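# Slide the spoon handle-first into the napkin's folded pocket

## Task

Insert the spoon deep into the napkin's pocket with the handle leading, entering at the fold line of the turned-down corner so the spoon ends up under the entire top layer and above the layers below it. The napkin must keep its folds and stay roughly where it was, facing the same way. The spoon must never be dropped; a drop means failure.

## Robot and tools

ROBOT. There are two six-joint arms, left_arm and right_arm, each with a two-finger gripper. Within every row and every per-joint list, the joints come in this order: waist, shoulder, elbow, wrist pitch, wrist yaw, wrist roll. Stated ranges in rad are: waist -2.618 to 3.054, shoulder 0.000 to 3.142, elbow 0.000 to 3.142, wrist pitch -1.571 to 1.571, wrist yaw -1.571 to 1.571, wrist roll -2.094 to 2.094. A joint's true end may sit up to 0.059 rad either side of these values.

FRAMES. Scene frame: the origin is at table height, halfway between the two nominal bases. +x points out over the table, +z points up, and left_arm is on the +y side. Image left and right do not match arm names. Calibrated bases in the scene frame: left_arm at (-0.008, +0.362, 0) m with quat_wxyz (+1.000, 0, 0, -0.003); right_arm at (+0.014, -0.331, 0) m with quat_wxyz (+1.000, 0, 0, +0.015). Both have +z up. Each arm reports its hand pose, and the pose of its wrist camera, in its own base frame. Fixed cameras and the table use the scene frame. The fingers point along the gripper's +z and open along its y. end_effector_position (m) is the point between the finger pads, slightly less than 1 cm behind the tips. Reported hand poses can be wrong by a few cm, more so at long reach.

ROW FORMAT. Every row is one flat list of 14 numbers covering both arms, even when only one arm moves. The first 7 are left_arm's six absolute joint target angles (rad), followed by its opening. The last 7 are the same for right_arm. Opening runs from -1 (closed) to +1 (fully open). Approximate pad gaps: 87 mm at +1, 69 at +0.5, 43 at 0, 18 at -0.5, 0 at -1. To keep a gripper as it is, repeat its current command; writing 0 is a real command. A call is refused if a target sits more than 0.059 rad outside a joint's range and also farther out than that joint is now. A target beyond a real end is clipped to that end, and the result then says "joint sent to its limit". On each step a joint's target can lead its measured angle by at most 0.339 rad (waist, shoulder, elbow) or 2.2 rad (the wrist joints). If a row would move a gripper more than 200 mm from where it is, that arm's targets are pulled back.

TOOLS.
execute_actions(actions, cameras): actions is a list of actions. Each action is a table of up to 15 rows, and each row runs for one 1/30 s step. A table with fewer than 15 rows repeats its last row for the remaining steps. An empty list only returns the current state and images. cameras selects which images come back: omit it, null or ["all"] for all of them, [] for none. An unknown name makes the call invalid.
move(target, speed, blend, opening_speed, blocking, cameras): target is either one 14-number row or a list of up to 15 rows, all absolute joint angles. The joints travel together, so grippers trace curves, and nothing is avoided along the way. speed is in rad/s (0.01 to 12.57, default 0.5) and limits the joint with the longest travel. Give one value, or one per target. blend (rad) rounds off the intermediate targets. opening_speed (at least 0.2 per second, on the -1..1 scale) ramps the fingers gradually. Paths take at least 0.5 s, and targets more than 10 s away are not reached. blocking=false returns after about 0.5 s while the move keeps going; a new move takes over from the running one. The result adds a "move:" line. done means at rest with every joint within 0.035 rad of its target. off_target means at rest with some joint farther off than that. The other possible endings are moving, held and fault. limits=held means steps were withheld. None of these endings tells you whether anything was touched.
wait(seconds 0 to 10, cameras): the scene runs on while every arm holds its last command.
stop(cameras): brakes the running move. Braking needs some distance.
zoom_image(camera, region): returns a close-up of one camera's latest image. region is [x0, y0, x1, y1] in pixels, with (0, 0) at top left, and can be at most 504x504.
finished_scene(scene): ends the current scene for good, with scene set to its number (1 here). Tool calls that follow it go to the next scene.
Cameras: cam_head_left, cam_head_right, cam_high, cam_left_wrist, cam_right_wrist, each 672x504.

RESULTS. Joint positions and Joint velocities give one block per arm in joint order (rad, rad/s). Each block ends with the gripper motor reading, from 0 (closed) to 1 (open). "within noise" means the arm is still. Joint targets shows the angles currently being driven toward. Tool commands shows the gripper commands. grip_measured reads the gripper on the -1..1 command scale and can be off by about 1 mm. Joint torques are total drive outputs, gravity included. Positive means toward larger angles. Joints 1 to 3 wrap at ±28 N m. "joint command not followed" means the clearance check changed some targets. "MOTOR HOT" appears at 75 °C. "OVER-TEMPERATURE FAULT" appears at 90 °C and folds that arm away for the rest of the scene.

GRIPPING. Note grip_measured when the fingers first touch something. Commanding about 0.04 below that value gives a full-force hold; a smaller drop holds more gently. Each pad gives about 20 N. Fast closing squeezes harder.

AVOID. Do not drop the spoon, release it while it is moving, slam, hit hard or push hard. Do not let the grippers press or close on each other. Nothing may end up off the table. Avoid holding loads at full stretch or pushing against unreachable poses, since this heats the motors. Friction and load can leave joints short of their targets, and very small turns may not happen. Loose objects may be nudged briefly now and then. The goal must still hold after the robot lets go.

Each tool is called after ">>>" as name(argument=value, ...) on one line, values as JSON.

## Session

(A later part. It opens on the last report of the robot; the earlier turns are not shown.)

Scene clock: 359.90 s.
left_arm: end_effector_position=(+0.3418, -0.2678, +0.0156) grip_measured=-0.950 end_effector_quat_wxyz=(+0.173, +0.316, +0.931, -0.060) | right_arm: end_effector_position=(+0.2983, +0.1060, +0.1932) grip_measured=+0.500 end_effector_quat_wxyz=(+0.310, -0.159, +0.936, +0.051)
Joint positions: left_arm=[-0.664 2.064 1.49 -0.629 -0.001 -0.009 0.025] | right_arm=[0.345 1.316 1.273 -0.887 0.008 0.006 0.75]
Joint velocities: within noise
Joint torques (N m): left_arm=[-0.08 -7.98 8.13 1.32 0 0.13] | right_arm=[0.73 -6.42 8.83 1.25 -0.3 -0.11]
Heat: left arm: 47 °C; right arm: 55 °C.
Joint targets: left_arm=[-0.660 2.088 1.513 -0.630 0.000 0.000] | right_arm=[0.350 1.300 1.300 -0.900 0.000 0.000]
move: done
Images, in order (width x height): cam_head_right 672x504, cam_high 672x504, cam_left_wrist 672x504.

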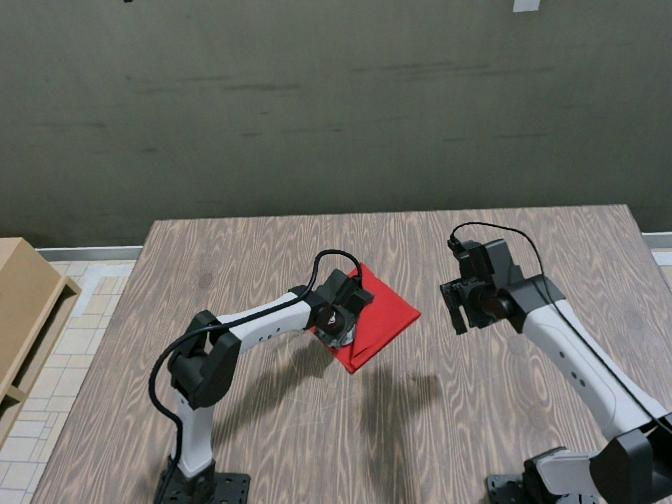

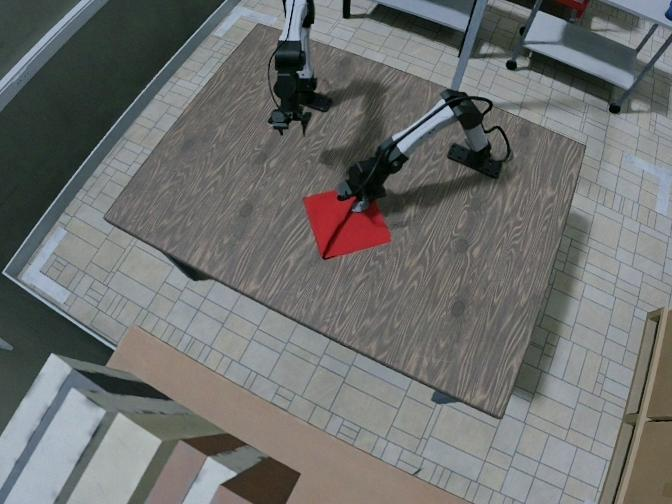

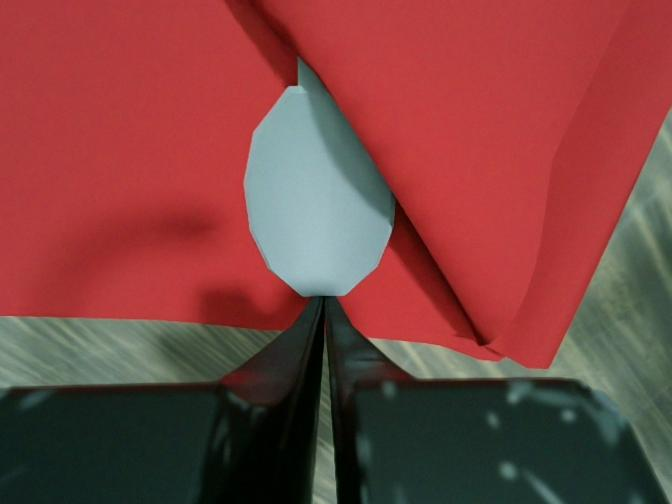

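>>> move(target=[[-0.66,1.93,1.32,-0.6,0,0,-0.95, 0.35,1.3,1.3,-0.9,0,0,0.5],[-0.66,1.6,1.3,-0.7,0,0,-0.95, 0.35,1.3,1.3,-0.9,0,0,0.5],[-0.1,1.5,1.2,-0.5,0,0,-0.95, 0.35,1.3,1.3,-0.9,0,0,0.5]], speed=[0.2,0.5,0.6], cameras=["cam_head_left","cam_head_right","cam_high"])

>>> zoom_image(camera="cam_head_right", region=[280, 250, 430, 400])

>>> zoom_image(camera="cam_high", region=[300, 150, 440, 270])

Scene clock: 367.27 s.
left_arm: end_effector_position=(+0.3967, -0.0398, +0.1473) grip_measured=-0.950 end_effector_quat_wxyz=(+0.365, +0.042, +0.930, -0.019) | right_arm: end_effector_position=(+0.2983, +0.1060, +0.1932) grip_measured=+0.500 end_effector_quat_wxyz=(+0.310, -0.159, +0.936, +0.051)
Joint positions: left_arm=[-0.099 1.525 1.211 -0.508 -0.001 -0.009 0.025] | right_arm=[0.345 1.316 1.273 -0.887 0.008 0.006 0.75]
Joint velocities: within noise
Joint torques (N m): left_arm=[-0.51 -8.13 6.11 2.1 0 0.13] | right_arm=[0.55 -6.42 8.95 1.25 -0.23 -0.08]
Heat: left arm: 47 °C; right arm: 55 °C.
Joint targets: left_arm=[-0.100 1.500 1.200 -0.500 0.000 0.000] | right_arm=[0.350 1.300 1.300 -0.900 0.000 0.000]
move: done
Images, in order (width x height): cam_head_left 672x504, cam_head_right 672x504, cam_high 672x504.

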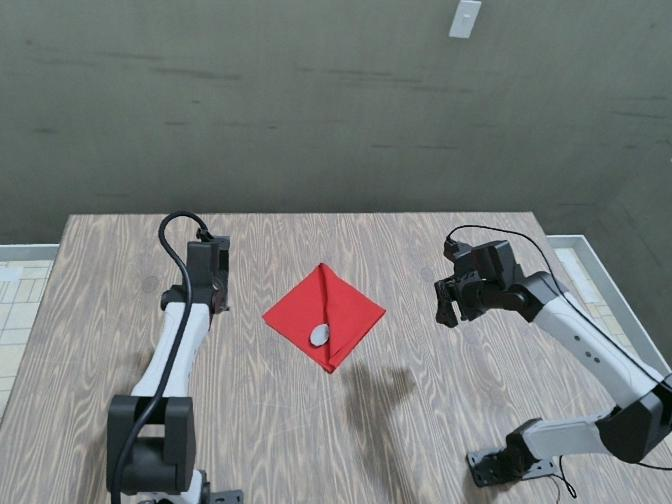

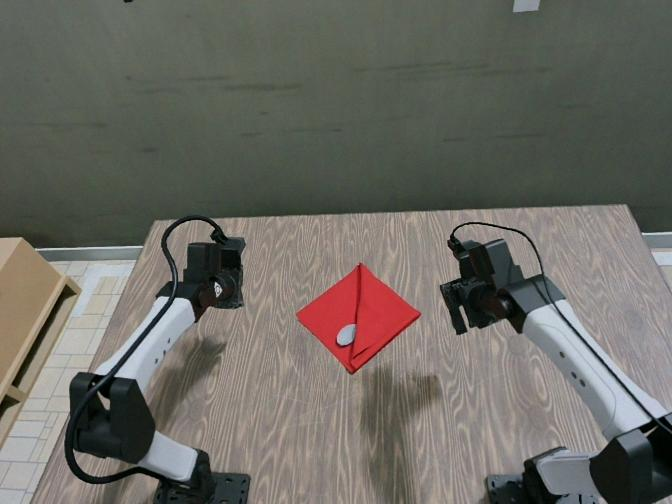

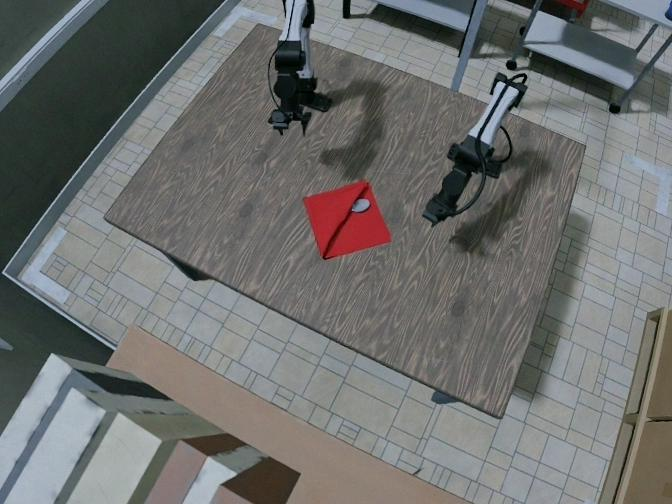

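Scaled by 3.360 from the camera's 672x504 image, which has a finer 960x720 frame.

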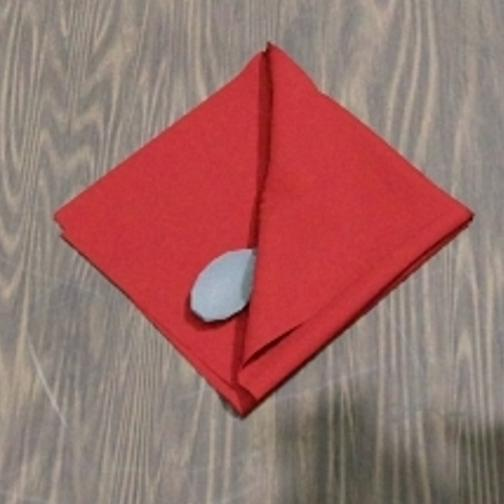

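Scaled by 3.600 from the camera's 672x504 image, which has a finer 960x720 frame.

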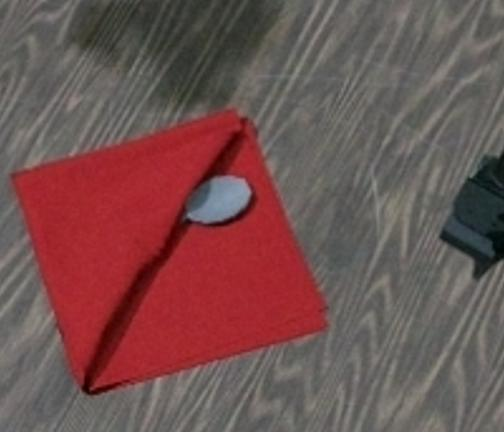

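>>> finished_scene(scene=1)

The scene is finished: the task was done.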